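# Move the bottle tray from the conveyor onto the stand

## Task

Take the tray of bottles now on the conveyor at the second red stop (the one between arm4 and arm3; the belt runs toward scene +y, and the first stop is between arm2 and arm1) and leave it upright, entirely on top of the stand next to the conveyor, with all of its bottles still upright inside it.

## Robot and tools

Setup. Four identical Kinova Gen3 arms, arm1 to arm4, share the work. Each has seven joints, a five-finger right hand and a wrist camera (arm1_cam_wrist to arm4_cam_wrist). Fixed room cameras: cam_stand, cam_stand_across, cam_stand_end, cam_stand_low. Everything is expressed in one scene frame: origin on the floor, +z up, conveyor moving toward +y. Foot (base_link) positions in metres: arm1 (+0.031, +0.336, +0.998), arm2 (-0.062, -0.294, +0.930), arm3 (-0.066, +1.886, +0.957), arm4 (+0.001, +1.245, +1.005); all feet point roughly along scene +x, each turned a few degrees about z. Reach is about 1.06 m from the joint 1 axis. Calibration matrices are given per camera and may be slightly off; results list cameras whose numbers changed.

move. Arguments arm1, arm2, arm3, arm4 and cameras. Each arm key takes its own object: "joints", a map from joint name to an absolute target (not an offset), and optionally "min_time_s", 0.1 to 8 s, the shortest duration for that arm's motions. An arm or joint you omit gets nothing new and may still be driving toward an older target. All arms start together and may finish at different times; no action runs past 15 s. An unknown key makes the call invalid; an out-of-range number gets it refused. A refused call, or a stop that starts during a call, cancels the later move, wait and finished_scene calls of the same reply; an invalid one does not. cameras: a list of names or ["all"]; [] shows none; omitted shows none after an action, all for an empty move.

Joint targets, radians: joint1_rad -6.283 to 6.283 (spins the arm about its foot; positive is clockwise viewed from above; 0 points along the foot's +x). joint2_rad -2.249 to 2.249 (shoulder; 0 upright, positive leans forward). joint3_rad -6.283 to 6.283 (upper-arm twist). joint4_rad -2.579 to 2.579 (elbow; 0 straight; positive bends the same way positive joint 2 leans, when joint 3 is 0). joint5_rad -6.283 to 6.283 (forearm twist). joint6_rad -2.099 to 2.099 (wrist bend, same sign sense as joint 4 with joint 5 at 0). joint7_rad -6.283 to 6.283 (hand roll, positive counter-clockwise looking from behind the hand). Done tolerance 0.01 rad. Speed caps 1.39 rad/s (joints 1-4) and 1.22 rad/s (5-7). Joints of one arm arrive together, so the hand's path can arc widely. With joints 1, 3, 5 at 0 and joint 7 at 1.57, fingers point down ahead of the arm, palm to the right, thumb toward the foot.

Hand keys, unitless -1 to 1 (tolerance 0.02): hand_little, hand_ring, hand_middle, hand_index (+1 straight, -1 curled), hand_thumb_bend (+1 straight, -1 fully bent), hand_thumb_turn (+1 beside the palm, -1 opposite the fingers). Settings: hand_force_limit -1 to 1, linear from about 0 N to 10 N at the fingertip (15 N for the thumb motors), starting at 0; hand_speed -0.96 to 1, starting at -0.8 (full speed from +0.48). A motor only starts when its target changes by at least 0.002; it halts at the target or when its load hits the force limit. To grip harder, raise the limit and send a target further closed than the reading; to loosen, send one more open. Close at hand_speed -0.94 or lower for a soft grip. Geometry: the hand point sits 0.045 m in front of the palm; its +z runs along straight fingers, +y out of the palm, +x across toward the little finger. Straight fingers extend 0.06 to 0.07 m past the point. With the thumb opposed, the hand can close around items about 0.035 to 0.065 m thick, or a handle down to 0.025 m. A bracket on the little-finger side of the wrist sticks out up to 0.10 m and can collide.

Results. Per robot: joint_positions (including the two settings), joint_status per commanded key (done, off_target, time_out, not_followed, or limit_stop_at_motor_heat), Joint velocities in rad/s ("within noise" at rest), joint torques, Flange force in the tool's x y z (noisy; "no reading" near singular poses), hand_stopped_by as six words for little, ring, middle, index, thumb_bend, thumb_turn (moving, target, force, stalled, fault), and little_load_n ... thumb_turn_load_n in N, positive when pushed open; a lost grip shows as loads near 0. The "move" line gives each moved arm done or its worst status. Robots under "as last shown" were not commanded and repeat earlier values. on_its_own reports uncommanded behaviour. "joint command not followed" means a collision check held the arm back. The pictures line orders the images, which may lag the state slightly.

wait: seconds 0 to 10, commands nothing, returns state and optional cameras. zoom_image: camera plus region [x0, y0, x1, y1] in pixels from the top-left, at most 504 by 504, only on a camera in the latest images. show_instructions: reference pages, no arguments. finished_scene: scene, the current scene number; irreversible, and the tray must stay in place afterwards.

Cautions. The arms do not stop on contact and keep pushing. Avoid arm-to-arm presses, including closing a hand on another arm's fingers. Exceeding torque limits (104.5 N m joints 1-4, 51.3 N m joints 5-7, payload included) or drifting over 5 degrees from plan triggers a 10 s torque-fault stop. Long holding or straining heats motors: MOTOR HOT appears at 60 °C, and at 75 °C an OVER-TEMPERATURE FAULT lets the arm sag. Do not drop, fling, slam or tip the tray or bottles, or push anything out of the work area; loose items may be nudged occasionally. The scene keeps running while you deliberate, holding the last command.

Each tool is called as name(argument=value, ...), one argument or row to a line, values as JSON.

Reference images:

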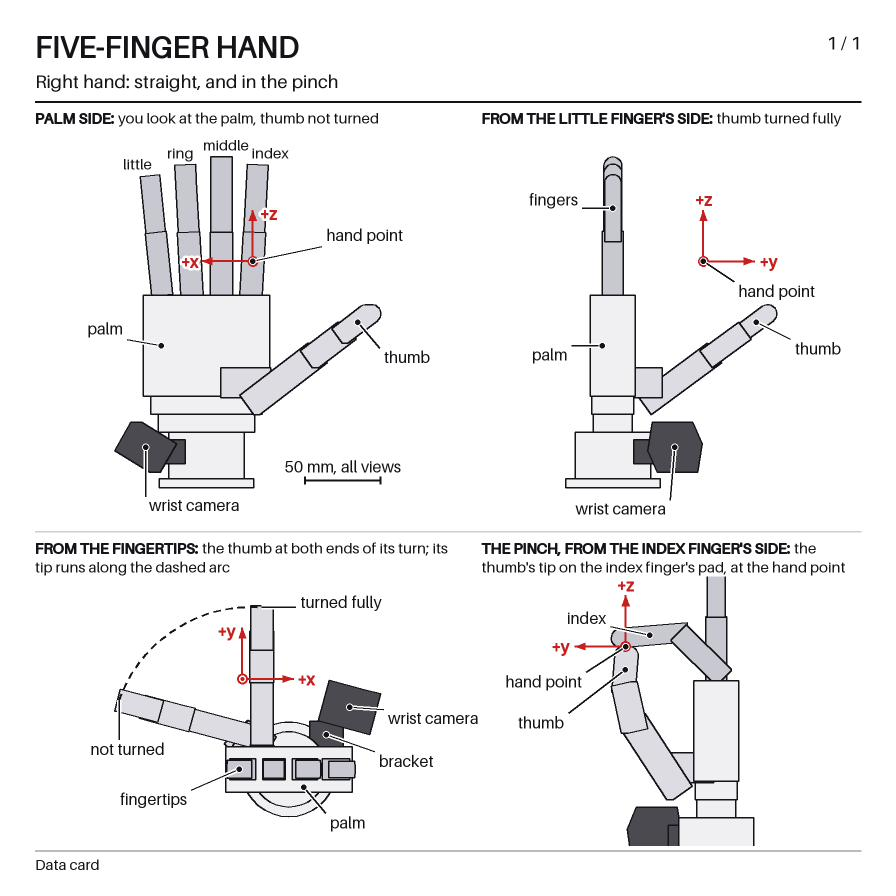

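## Session

move(
)

Scene clock: 0.00 s.
Joint torques (N m): no reading
Flange force (N): no reading
Joint velocities: within noise
arm1.joint_positions: joint1_rad=-0.115 joint2_rad=-0.468 joint3_rad=-0.065 joint4_rad=+1.454 joint5_rad=-0.019 joint6_rad=+1.964 joint7_rad=-2.044 hand_little=+1.000 hand_ring=+1.000 hand_middle=+1.000 hand_index=+1.000 hand_thumb_turn=+1.000 hand_thumb_bend=+1.000 hand_force_limit=+0.000 hand_speed=-0.800
arm1.joint_status: not commanded
arm1.hand_stopped_by: target,target,target,target,target,target
arm1.little_load_n: 0.0
arm1.ring_load_n: 0.0
arm1.middle_load_n: 0.0
arm1.index_load_n: 0.0
arm1.thumb_bend_load_n: 0.0
arm1.thumb_turn_load_n: 0.0
arm1.hand: x=+0.2106 y=+0.4102 z=+1.5238 quat_wxyz=(-0.086, -0.103, -0.991, -0.027) (m; scene frame)
arm2.joint_positions: joint1_rad=+0.247 joint2_rad=-0.331 joint3_rad=-0.113 joint4_rad=+1.545 joint5_rad=-0.055 joint6_rad=+1.988 joint7_rad=-1.982 hand_little=+1.000 hand_ring=+1.000 hand_middle=+1.000 hand_index=+1.000 hand_thumb_turn=+1.000 hand_thumb_bend=+1.000 hand_force_limit=+0.000 hand_speed=-0.800
arm2.joint_status: not commanded
arm2.hand_stopped_by: target,target,target,target,target,target
arm2.little_load_n: 0.0
arm2.ring_load_n: 0.5
arm2.middle_load_n: 0.0
arm2.index_load_n: 0.0
arm2.thumb_bend_load_n: 0.0
arm2.thumb_turn_load_n: 0.0
arm2.hand: x=+0.1309 y=-0.3076 z=+1.3982 quat_wxyz=(+0.032, -0.333, -0.942, -0.005) (m; scene frame)
arm3.joint_positions: joint1_rad=+0.837 joint2_rad=-0.395 joint3_rad=-0.106 joint4_rad=+1.424 joint5_rad=+0.008 joint6_rad=+2.041 joint7_rad=-1.948 hand_little=+1.000 hand_ring=+1.000 hand_middle=+1.000 hand_index=+1.000 hand_thumb_turn=+1.000 hand_thumb_bend=+1.000 hand_force_limit=+0.000 hand_speed=-0.800
arm3.joint_status: not commanded
arm3.hand_stopped_by: target,target,target,target,target,target
arm3.little_load_n: 0.0
arm3.ring_load_n: 0.0
arm3.middle_load_n: 0.0
arm3.index_load_n: 0.0
arm3.thumb_bend_load_n: 0.0
arm3.thumb_turn_load_n: 0.0
arm3.hand: x=+0.0745 y=+1.7676 z=+1.4723 quat_wxyz=(-0.027, -0.577, -0.816, +0.033) (m; scene frame)
arm4.joint_positions: joint1_rad=-0.139 joint2_rad=-0.328 joint3_rad=-0.070 joint4_rad=+1.553 joint5_rad=-0.064 joint6_rad=+2.054 joint7_rad=-1.685 hand_little=+1.000 hand_ring=+1.000 hand_middle=+1.000 hand_index=+1.000 hand_thumb_turn=+1.000 hand_thumb_bend=+1.000 hand_force_limit=+0.000 hand_speed=-0.800
arm4.joint_status: not commanded
arm4.hand_stopped_by: target,target,target,target,target,target
arm4.little_load_n: 0.0
arm4.ring_load_n: 0.0
arm4.middle_load_n: 0.0
arm4.index_load_n: 0.0
arm4.thumb_bend_load_n: 0.0
arm4.thumb_turn_load_n: 0.0
arm4.hand: x=+0.1222 y=+1.3465 z=+1.4743 quat_wxyz=(+0.067, +0.119, -0.991, -0.001) (m; scene frame)
pictures: arm1_cam_wrist, arm2_cam_wrist, arm3_cam_wrist, arm4_cam_wrist, cam_stand, cam_stand_across, cam_stand_end, cam_stand_low

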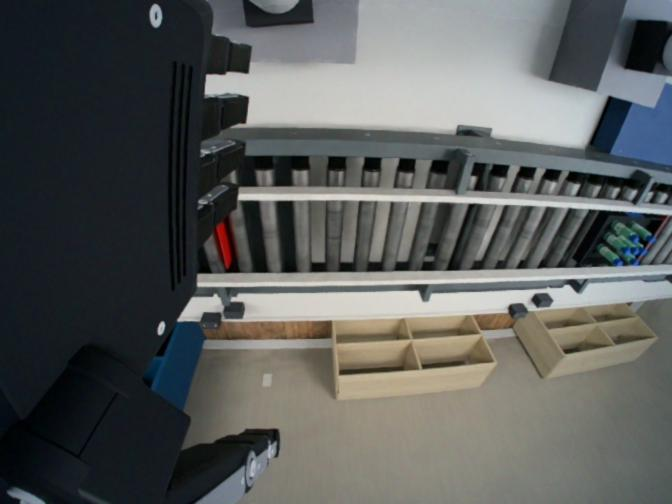

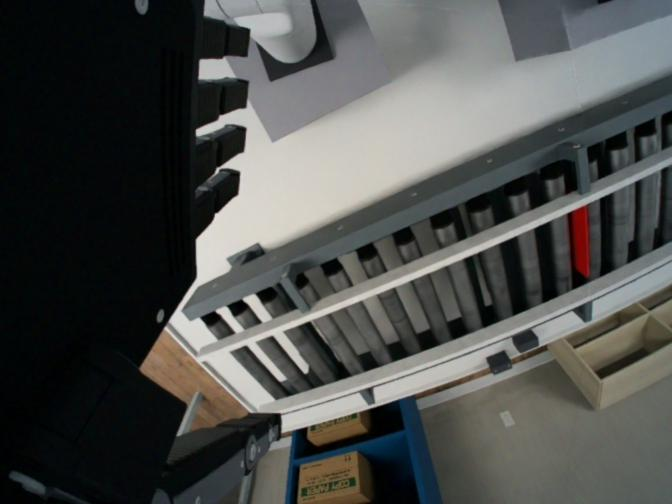

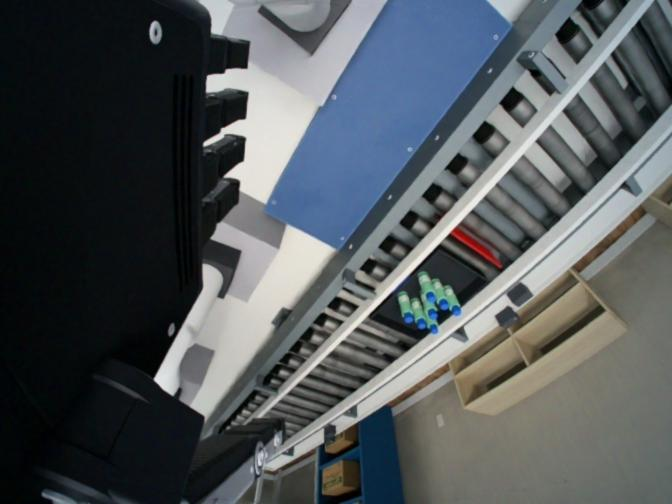

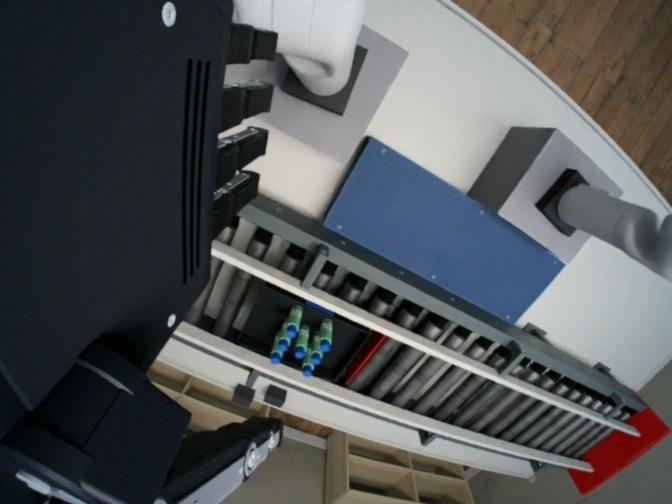

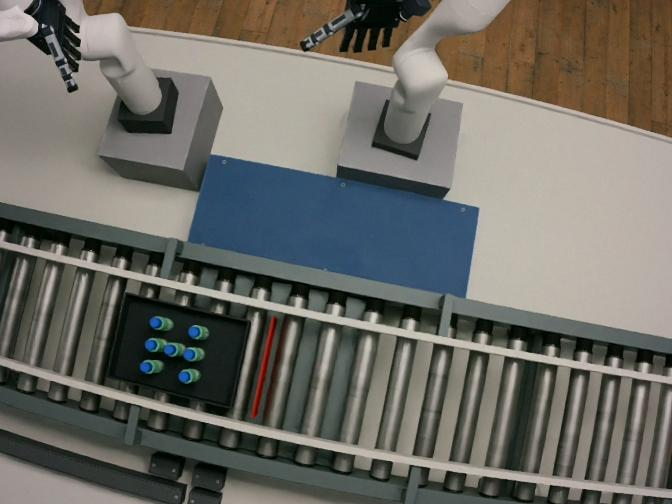

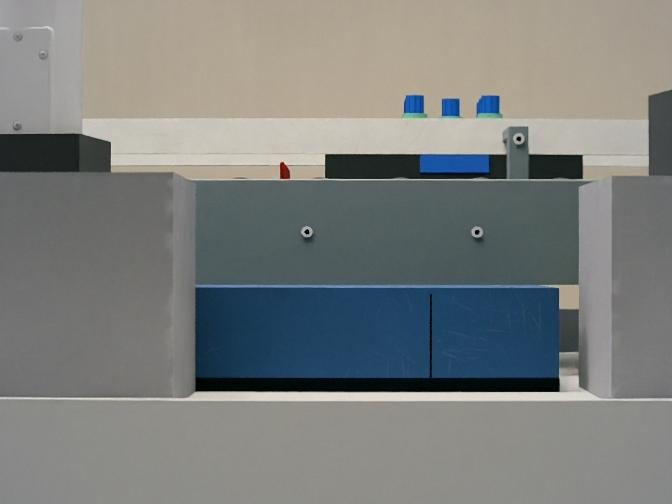

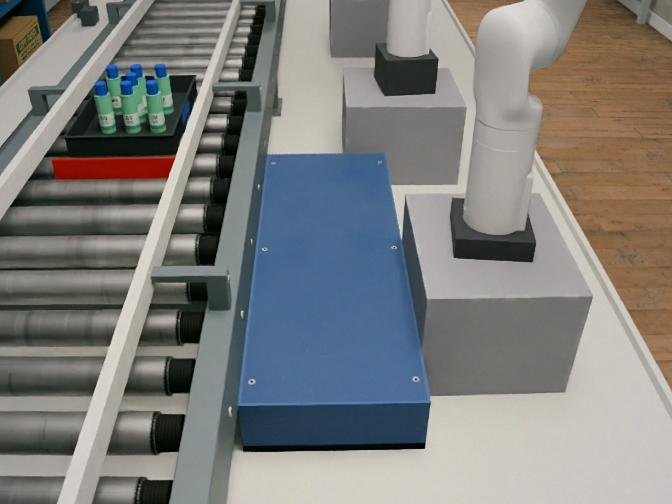

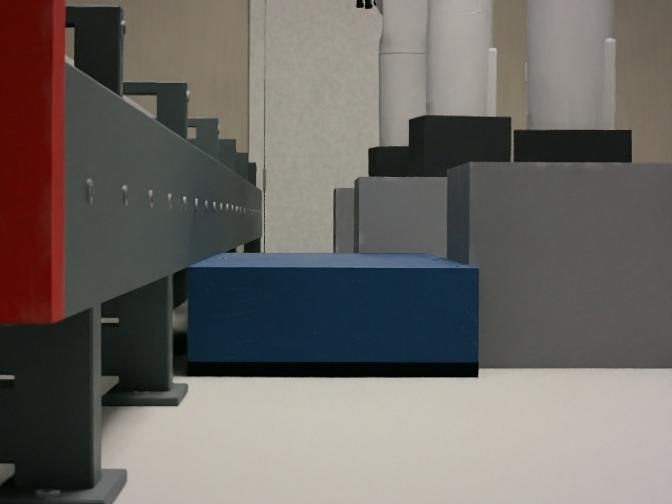

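zoom_image(
  camera="cam_stand",
  region=[80, 260, 300, 440],
)

zoom_image(
  camera="cam_stand_end",
  region=[20, 40, 240, 220],
)

zoom_image(
  camera="cam_stand_across",
  region=[250, 80, 600, 300],
)

zoom_image(
  camera="arm4_cam_wrist",
  region=[200, 250, 420, 420],
)

Scaled by 2.291 from the camera's 672x504 image, which has a finer 960x720 frame.

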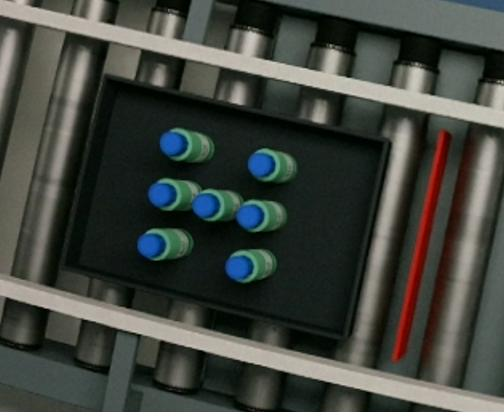

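Scaled by 2.291 from the camera's 672x504 image, which has a finer 960x720 frame.

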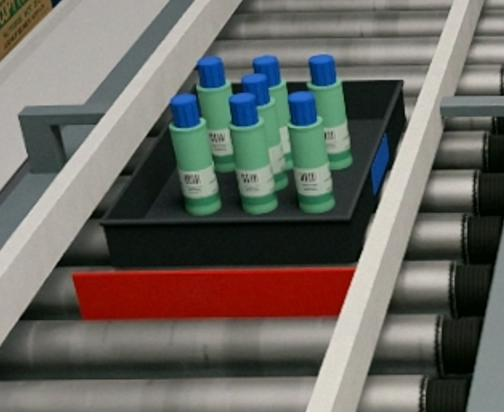

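Scaled by 1.440 from the camera's 672x504 image, which has a finer 960x720 frame.

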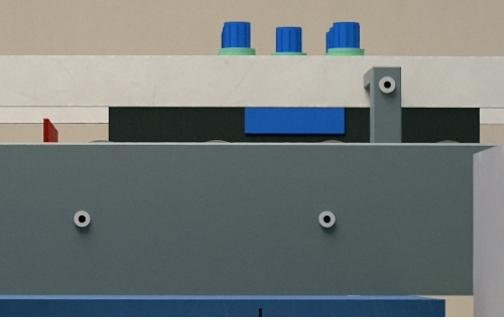

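Scaled by 2.291 from the camera's 672x504 image, which has a finer 960x720 frame.

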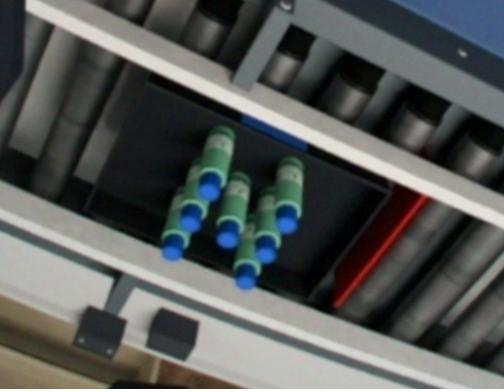

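move(
  arm4={"joints":{"joint1_rad":0.4195,"joint2_rad":1.1387,"joint3_rad":0,"joint4_rad":1.1494,"joint5_rad":-1.1178,"joint6_rad":1.5524,"joint7_rad":-3.9473,"hand_speed":0,"hand_thumb_turn":-1,"hand_thumb_bend":0,"hand_index":0.2,"hand_middle":0.2,"hand_ring":0.2,"hand_little":0.2},"min_time_s":4},
  arm3={"joints":{"joint1_rad":-0.1705,"joint2_rad":1.0265,"joint3_rad":0,"joint4_rad":1.2026,"joint5_rad":1.2572,"joint6_rad":1.4043,"joint7_rad":-2.2125,"hand_speed":0,"hand_thumb_turn":-1,"hand_thumb_bend":0,"hand_index":0.2,"hand_middle":0.2,"hand_ring":0.2,"hand_little":0.2},"min_time_s":4},
  cameras=["arm3_cam_wrist","arm4_cam_wrist","cam_stand","cam_stand_across","cam_stand_end"],
)

Scene clock: 398.20 s.
Joint torques (N m): arm1=[0.14 2.14 1.45 -8.63 -0.51 -0.61 0.21] | arm2=[0.27 -1.69 0.2 -7.54 -0.11 0.24 0.17] | arm3=[0.36 -23.58 1.87 -5.76 2.11 1.61 -0.05] | arm4=[0.84 -21.37 -1.58 -6.33 -1.94 1.82 -0.1]
Flange force (N): arm1=[5.7 2.6 6.1] | arm2=[-0.7 1.0 0.2] | arm3=[-4.3 1.1 0.0] | arm4=[-6.5 -2.8 2.9]
move: arm3 done; arm4 done
Joint velocities: within noise
arm1, arm2: as last shown
arm2.ring_load_n: 0.0
arm3.joint_positions: joint1_rad=-0.170 joint2_rad=+1.026 joint3_rad=+0.000 joint4_rad=+1.203 joint5_rad=+1.257 joint6_rad=+1.404 joint7_rad=-2.213 hand_little=+0.200 hand_ring=+0.200 hand_middle=+0.200 hand_index=+0.200 hand_thumb_turn=-1.000 hand_thumb_bend=+0.000 hand_force_limit=+0.000 hand_speed=+0.000
arm3.joint_status: all done
arm3.hand_stopped_by: target,target,target,target,target,target
arm3.little_load_n: 0.0
arm3.ring_load_n: 0.0
arm3.middle_load_n: -0.5
arm3.index_load_n: 0.0
arm3.thumb_bend_load_n: 0.0
arm3.thumb_turn_load_n: 0.0
arm3.hand: x=+0.5739 y=+1.6144 z=+1.0989 quat_wxyz=(+0.002, +0.001, -0.819, +0.574) (m; scene frame)
arm4.joint_positions: joint1_rad=+0.420 joint2_rad=+1.139 joint3_rad=+0.000 joint4_rad=+1.149 joint5_rad=-1.118 joint6_rad=+1.552 joint7_rad=-3.947 hand_little=+0.200 hand_ring=+0.200 hand_middle=+0.200 hand_index=+0.200 hand_thumb_turn=-1.000 hand_thumb_bend=+0.000 hand_force_limit=+0.000 hand_speed=+0.000
arm4.joint_status: all done
arm4.hand_stopped_by: target,target,target,target,target,target
arm4.little_load_n: 0.5
arm4.ring_load_n: 0.0
arm4.middle_load_n: 0.0
arm4.index_load_n: 0.0
arm4.thumb_bend_load_n: 0.0
arm4.thumb_turn_load_n: 0.0
arm4.hand: x=+0.5541 y=+1.3235 z=+1.0979 quat_wxyz=(+0.573, -0.819, -0.002, -0.004) (m; scene frame)
pictures: arm3_cam_wrist, arm4_cam_wrist, cam_stand, cam_stand_across, cam_stand_end
camera_calibration:
arm3_cam_wrist: T_world_to_cam=[[-0.226302, 0.364132, -0.903435, 0.534365], [0.836794, 0.547407, 0.0110248, -1.37917], [0.498561, -0.753494, -0.428583, 1.51541], [0, 0, 0, 1]] pos_world=[0.51948, 1.70224, 1.14745]
arm4_cam_wrist: T_world_to_cam=[[0.279478, -0.279851, -0.918463, 1.22478], [-0.825038, -0.559294, -0.0806361, 1.28838], [-0.491125, 0.780304, -0.387199, -0.223993], [0, 0, 0, 1]] pos_world=[0.610651, 1.23812, 1.14208]

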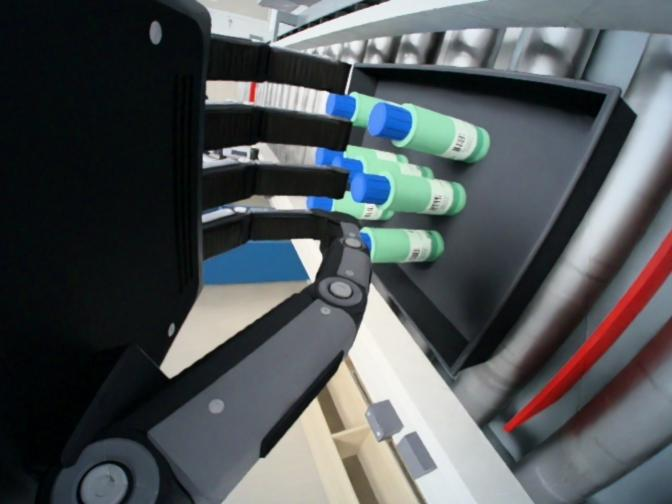

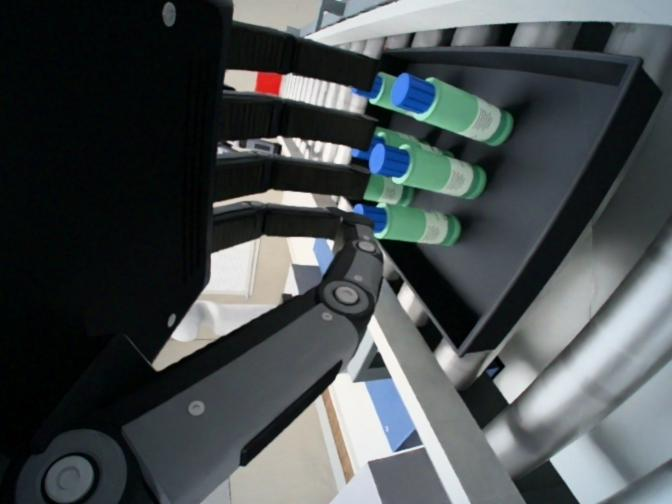

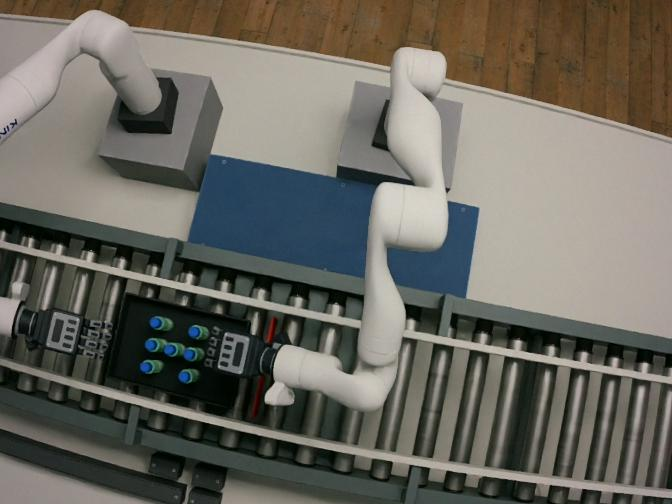

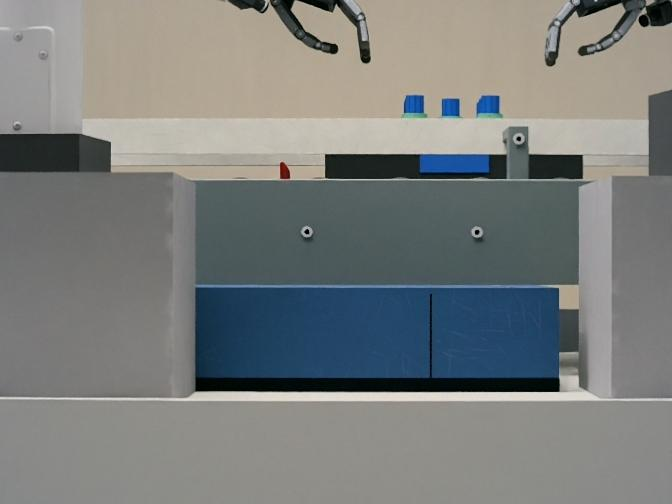

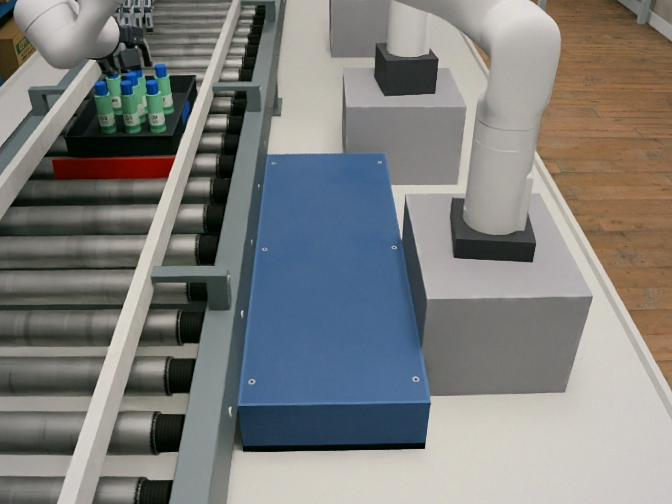

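zoom_image(
  camera="cam_stand_across",
  region=[230, 0, 672, 200],
)

zoom_image(
  camera="arm4_cam_wrist",
  region=[300, 0, 672, 400],
)

zoom_image(
  camera="arm3_cam_wrist",
  region=[300, 0, 672, 400],
)

Scaled by 1.140 from the camera's 672x504 image, which has a finer 960x720 frame.

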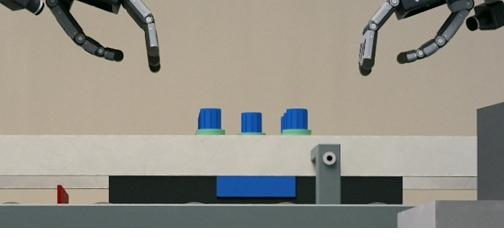

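Scaled by 1.260 from the camera's 672x504 image, which has a finer 960x720 frame.

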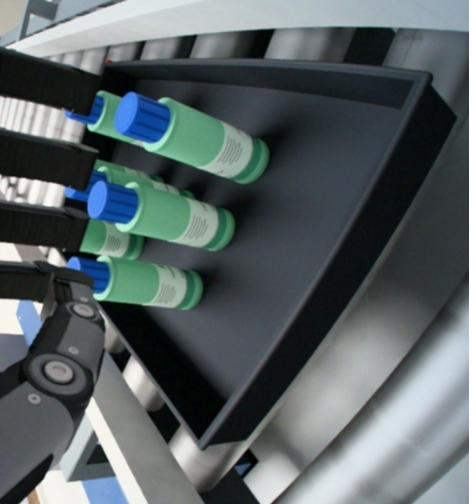

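Scaled by 1.260 from the camera's 672x504 image, which has a finer 960x720 frame.

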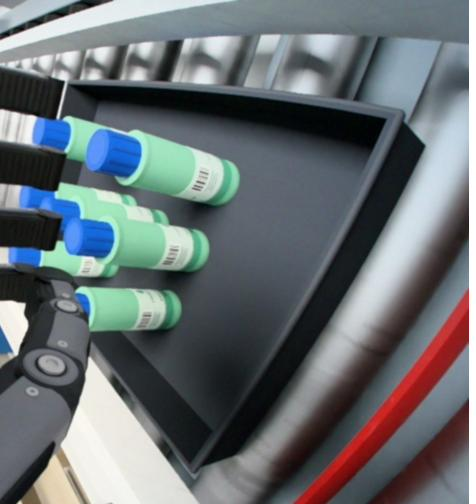

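zoom_image(
  camera="cam_stand_end",
  region=[400, 120, 600, 280],
)

zoom_image(
  camera="cam_stand",
  region=[80, 260, 300, 440],
)

zoom_image(
  camera="cam_stand",
  region=[320, 60, 500, 210],
)

zoom_image(
  camera="cam_stand_end",
  region=[20, 0, 240, 200],
)

Scaled by 2.520 from the camera's 672x504 image, which has a finer 960x720 frame.

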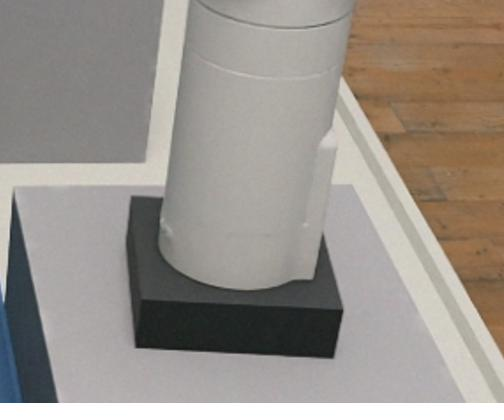

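Scaled by 2.291 from the camera's 672x504 image, which has a finer 960x720 frame.

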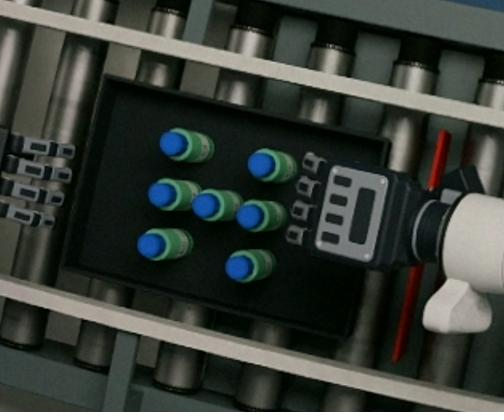

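Scaled by 2.800 from the camera's 672x504 image, which has a finer 960x720 frame.

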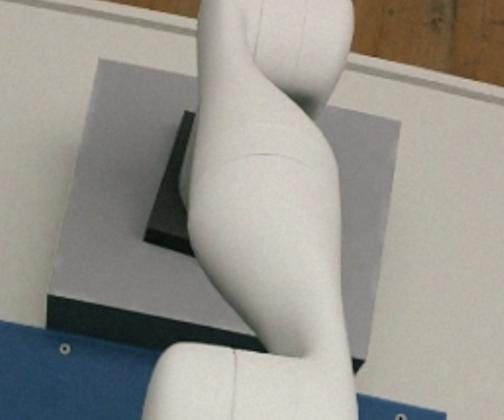

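Scaled by 2.291 from the camera's 672x504 image, which has a finer 960x720 frame.

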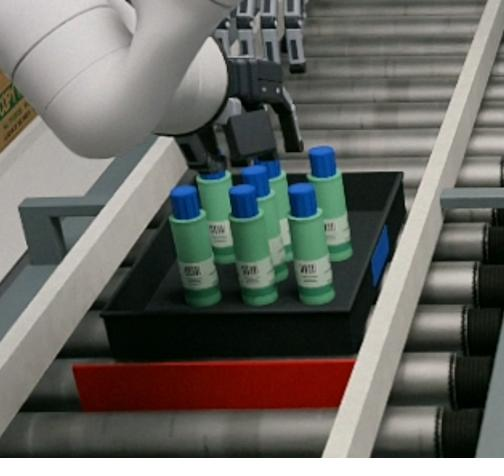

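zoom_image(
  camera="cam_stand",
  region=[190, 310, 310, 400],
)

zoom_image(
  camera="cam_stand",
  region=[0, 290, 130, 380],
)

Scaled by 4.200 from the camera's 672x504 image, which has a finer 960x720 frame.

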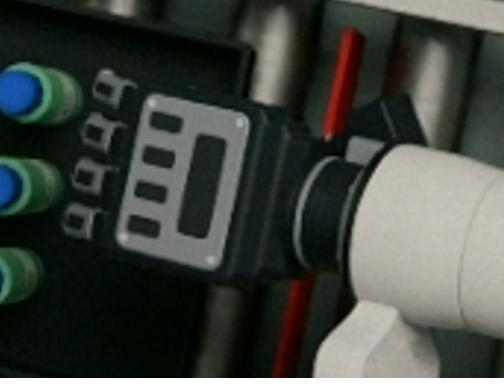

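Scaled by 3.877 from the camera's 672x504 image, which has a finer 960x720 frame.

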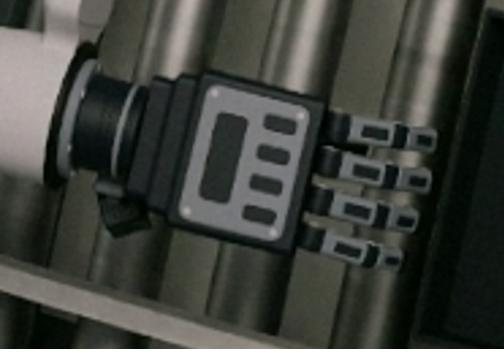

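move(
  arm4={"joints":{"joint1_rad":0.4084,"joint2_rad":1.2725,"joint4_rad":1.0865,"joint5_rad":-1.1278,"joint6_rad":1.5139,"joint7_rad":-3.8861},"min_time_s":2},
  arm3={"joints":{"joint1_rad":-0.1954,"joint2_rad":1.1534,"joint4_rad":1.1636,"joint5_rad":1.2569,"joint6_rad":1.3949,"joint7_rad":-2.3049},"min_time_s":2},
  cameras=["arm3_cam_wrist","arm4_cam_wrist","cam_stand","cam_stand_across"],
)

zoom_image(
  camera="cam_stand_across",
  region=[270, 20, 630, 200],
)

zoom_image(
  camera="cam_stand",
  region=[70, 270, 290, 430],
)

Scene clock: 584.87 s.
Joint torques (N m): arm1=[0.14 2.13 1.44 -8.63 -0.54 -0.63 0.22] | arm2=[0.28 -1.72 0.24 -7.57 -0.12 0.22 0.15] | arm3=[0.33 -24.17 2.11 -5.2 1.96 1.79 -0.04] | arm4=[0.91 -21.91 -1.69 -5.9 -1.86 1.93 -0.06]
Flange force (N): arm1=[5.7 2.6 6.0] | arm2=[-0.7 1.0 0.2] | arm3=[-4.4 1.6 0.1] | arm4=[-6.3 -3.6 2.6]
move: arm3 done; arm4 done
Joint velocities: within noise
arm1, arm2: as last shown
arm3.joint_positions: joint1_rad=-0.195 joint2_rad=+1.153 joint3_rad=+0.000 joint4_rad=+1.164 joint5_rad=+1.257 joint6_rad=+1.395 joint7_rad=-2.305 hand_little=+0.200 hand_ring=+0.200 hand_middle=+0.200 hand_index=+0.200 hand_thumb_turn=-1.000 hand_thumb_bend=+0.000 hand_force_limit=+0.000 hand_speed=+0.000
arm3.joint_status: all done
arm3.hand_stopped_by: target,target,target,target,target,target
arm3.little_load_n: 0.0
arm3.ring_load_n: 0.0
arm3.middle_load_n: 0.0
arm3.index_load_n: 0.0
arm3.thumb_bend_load_n: 0.0
arm3.thumb_turn_load_n: 0.0
arm3.hand: x=+0.5803 y=+1.6301 z=+1.0305 quat_wxyz=(+0.001, +0.000, -0.819, +0.574) (m; scene frame)
arm4.joint_positions: joint1_rad=+0.408 joint2_rad=+1.273 joint3_rad=+0.000 joint4_rad=+1.087 joint5_rad=-1.128 joint6_rad=+1.514 joint7_rad=-3.886 hand_little=+0.200 hand_ring=+0.200 hand_middle=+0.200 hand_index=+0.200 hand_thumb_turn=-1.000 hand_thumb_bend=+0.000 hand_force_limit=+0.000 hand_speed=+0.000
arm4.joint_status: all done
arm4.hand_stopped_by: target,target,target,target,target,target
arm4.little_load_n: 0.0
arm4.ring_load_n: 0.0
arm4.middle_load_n: 0.0
arm4.index_load_n: 0.0
arm4.thumb_bend_load_n: 0.5
arm4.thumb_turn_load_n: 0.0
arm4.hand: x=+0.5618 y=+1.3286 z=+1.0290 quat_wxyz=(+0.573, -0.820, -0.003, -0.004) (m; scene frame)
pictures: arm3_cam_wrist, arm4_cam_wrist, cam_stand, cam_stand_across
camera_calibration:
arm3_cam_wrist: T_world_to_cam=[[-0.224912, 0.364102, -0.903794, 0.467992], [0.836801, 0.547369, 0.0122726, -1.39357], [0.499178, -0.753536, -0.427791, 1.49368], [0, 0, 0, 1]] pos_world=[0.525781, 1.71794, 1.07906]
arm4_cam_wrist: T_world_to_cam=[[0.28014, -0.280138, -0.918175, 1.16048], [-0.825064, -0.559185, -0.0811227, 1.29238], [-0.490704, 0.780279, -0.387782, -0.250354], [0, 0, 0, 1]] pos_world=[0.618353, 1.24312, 1.07328]

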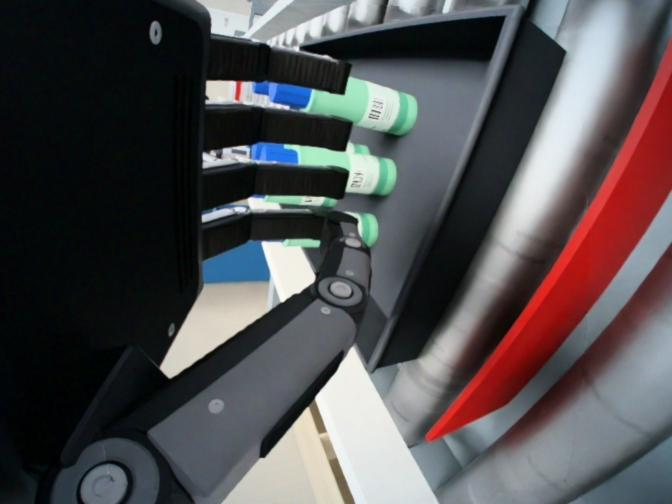

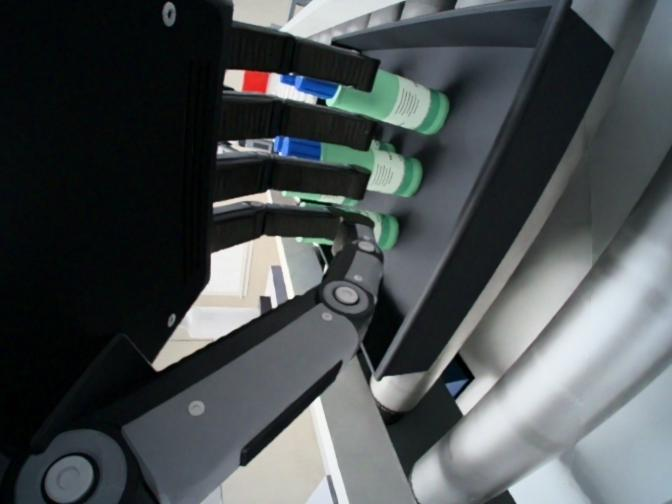

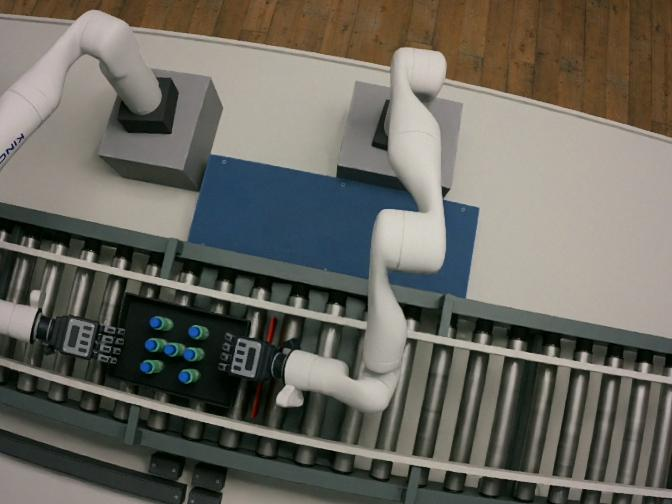

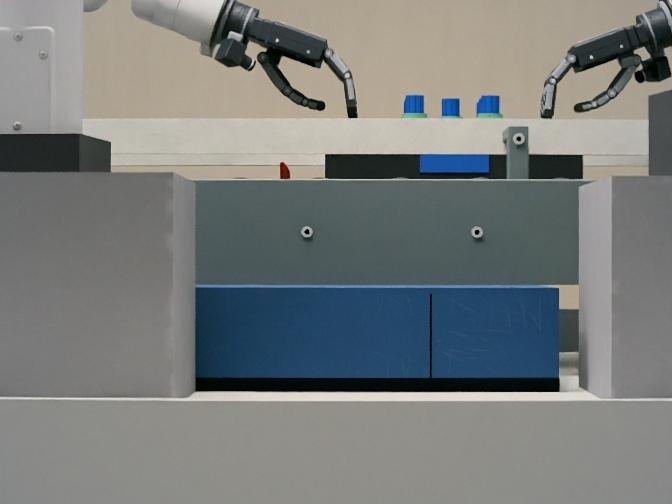

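Scaled by 1.400 from the camera's 672x504 image, which has a finer 960x720 frame.

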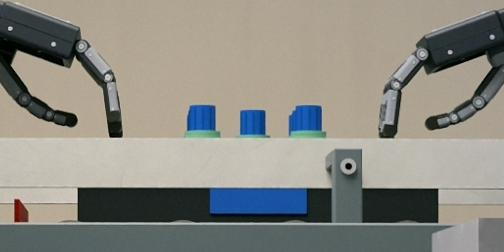

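Scaled by 2.291 from the camera's 672x504 image, which has a finer 960x720 frame.

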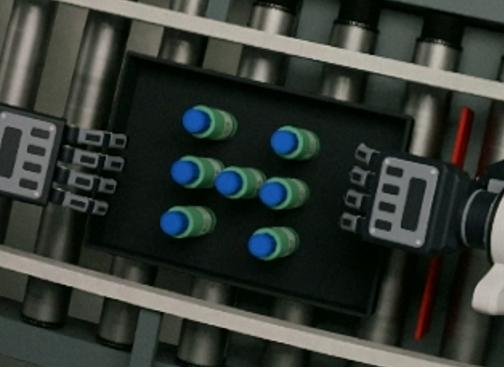

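move(
  arm4={"joints":{"joint1_rad":0.4114,"joint2_rad":1.4082,"joint4_rad":1.0036,"joint5_rad":-1.1290,"joint6_rad":1.4923,"joint7_rad":-3.8346},"min_time_s":2.5},
  arm3={"joints":{"joint1_rad":-0.2004,"joint2_rad":1.2765,"joint4_rad":1.1285,"joint5_rad":1.2693,"joint6_rad":1.3718,"joint7_rad":-2.3905},"min_time_s":2.5},
  cameras=["arm3_cam_wrist","arm4_cam_wrist","cam_stand","cam_stand_across","cam_stand_end"],
)

zoom_image(
  camera="cam_stand_across",
  region=[270, 20, 630, 200],
)

zoom_image(
  camera="cam_stand",
  region=[70, 270, 290, 430],
)

Scene clock: 641.37 s.
Joint torques (N m): arm1=[0.15 2.13 1.4 -8.63 -0.54 -0.61 0.21] | arm2=[0.21 -1.69 0.2 -7.6 -0.07 0.21 0.17] | arm3=[0.25 -24.49 2.23 -4.78 1.88 1.94 -0.04] | arm4=[0.89 -22.25 -1.73 -5.62 -1.79 1.99 -0.07]
Flange force (N): arm1=[5.6 2.4 6.1] | arm2=[-0.6 1.0 0.3] | arm3=[-3.9 1.9 0.3] | arm4=[-6.5 -4.3 2.3]
move: arm3 done; arm4 done
Joint velocities: within noise
arm1, arm2: as last shown
arm3.joint_positions: joint1_rad=-0.200 joint2_rad=+1.276 joint3_rad=+0.000 joint4_rad=+1.129 joint5_rad=+1.269 joint6_rad=+1.372 joint7_rad=-2.391 hand_little=+0.200 hand_ring=+0.200 hand_middle=+0.200 hand_index=+0.200 hand_thumb_turn=-1.000 hand_thumb_bend=+0.000 hand_force_limit=+0.000 hand_speed=+0.000
arm3.joint_status: all done
arm3.hand_stopped_by: target,target,target,target,target,target
arm3.little_load_n: 0.5
arm3.ring_load_n: 0.0
arm3.middle_load_n: 0.0
arm3.index_load_n: 0.0
arm3.thumb_bend_load_n: 0.0
arm3.thumb_turn_load_n: 0.0
arm3.hand: x=+0.5782 y=+1.6330 z=+0.9625 quat_wxyz=(+0.001, +0.001, -0.819, +0.574) (m; scene frame)
arm4.joint_positions: joint1_rad=+0.411 joint2_rad=+1.408 joint3_rad=+0.000 joint4_rad=+1.004 joint5_rad=-1.129 joint6_rad=+1.492 joint7_rad=-3.835 hand_little=+0.200 hand_ring=+0.200 hand_middle=+0.200 hand_index=+0.200 hand_thumb_turn=-1.000 hand_thumb_bend=+0.000 hand_force_limit=+0.000 hand_speed=+0.000
arm4.joint_status: all done
arm4.hand_stopped_by: target,target,target,target,target,target
arm4.little_load_n: 0.0
arm4.ring_load_n: 0.0
arm4.middle_load_n: 0.0
arm4.index_load_n: 0.0
arm4.thumb_bend_load_n: 0.0
arm4.thumb_turn_load_n: 0.0
arm4.hand: x=+0.5631 y=+1.3263 z=+0.9619 quat_wxyz=(+0.573, -0.820, -0.004, -0.005) (m; scene frame)
pictures: arm3_cam_wrist, arm4_cam_wrist, cam_stand, cam_stand_across, cam_stand_end
camera_calibration:
arm3_cam_wrist: T_world_to_cam=[[-0.225616, 0.364136, -0.903605, 0.405145], [0.83684, 0.547324, 0.0116153, -1.39192], [0.498794, -0.753553, -0.428209, 1.46843], [0, 0, 0, 1]] pos_world=[0.52378, 1.72084, 1.01105]
arm4_cam_wrist: T_world_to_cam=[[0.282855, -0.280626, -0.917193, 1.09606], [-0.824677, -0.559458, -0.0831512, 1.28892], [-0.489796, 0.779908, -0.389671, -0.272265], [0, 0, 0, 1]] pos_world=[0.61956, 1.24102, 1.00638]

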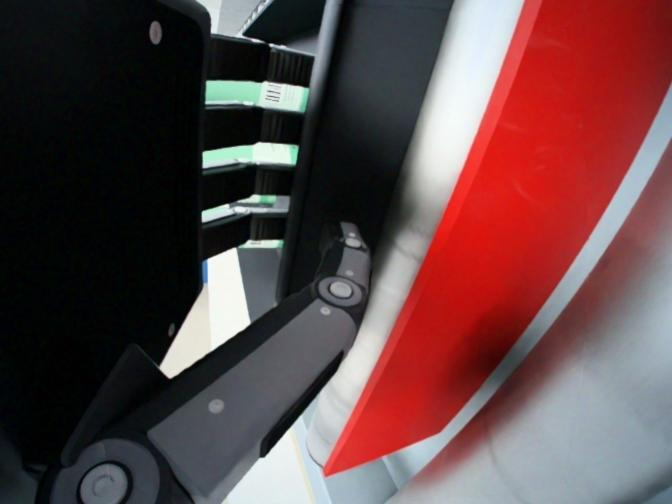

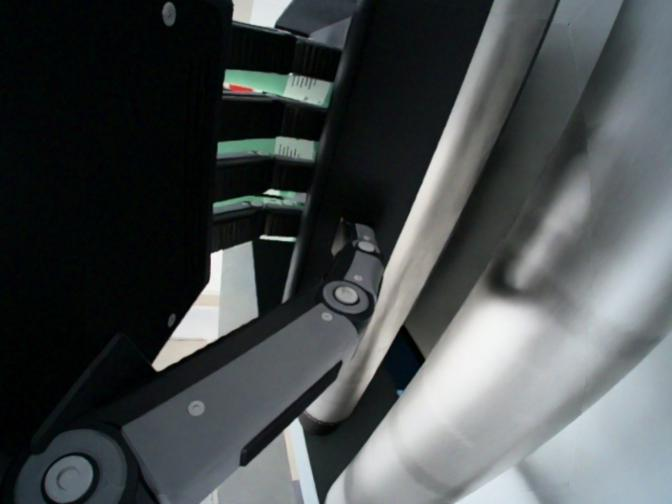

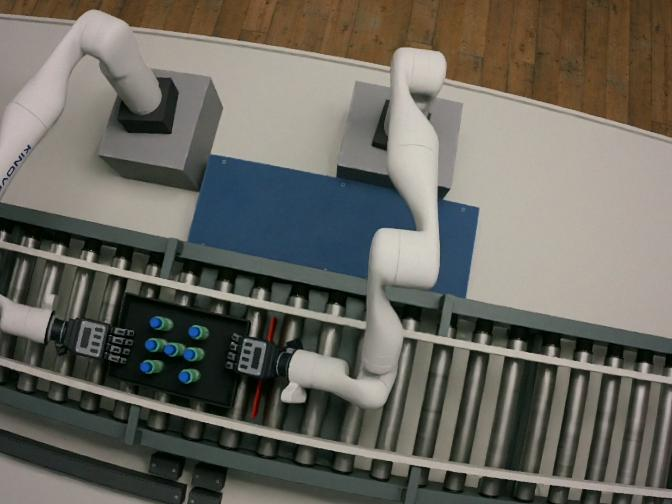

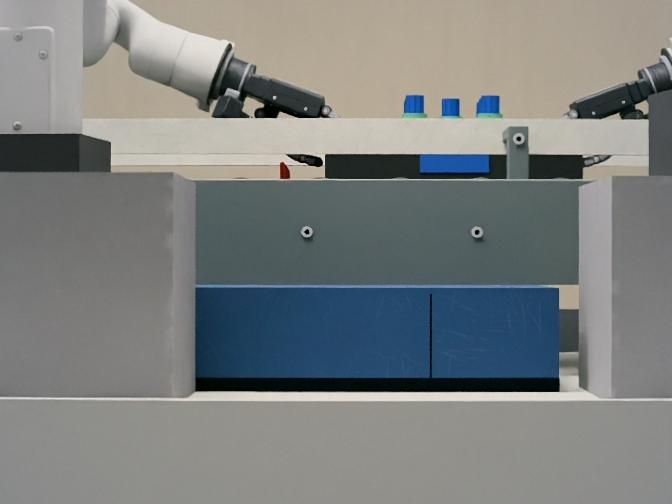

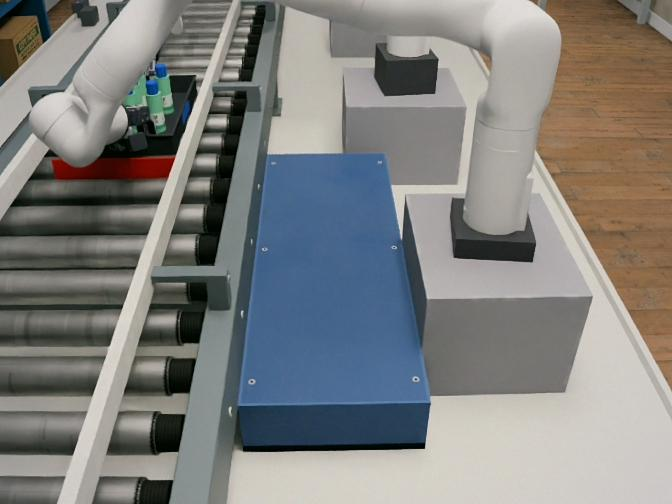

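Scaled by 1.400 from the camera's 672x504 image, which has a finer 960x720 frame.

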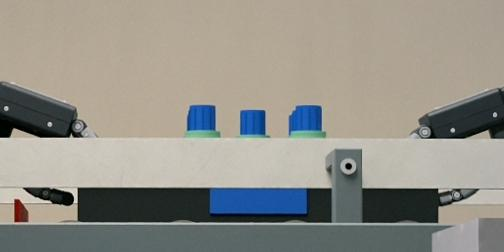

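Scaled by 2.291 from the camera's 672x504 image, which has a finer 960x720 frame.

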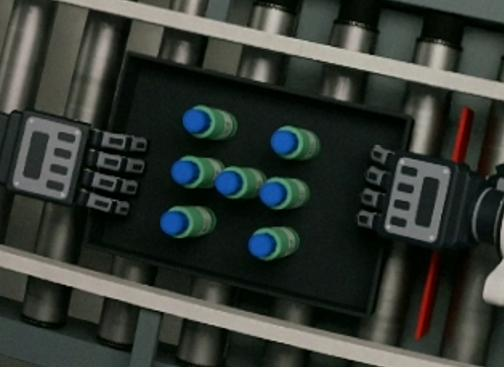

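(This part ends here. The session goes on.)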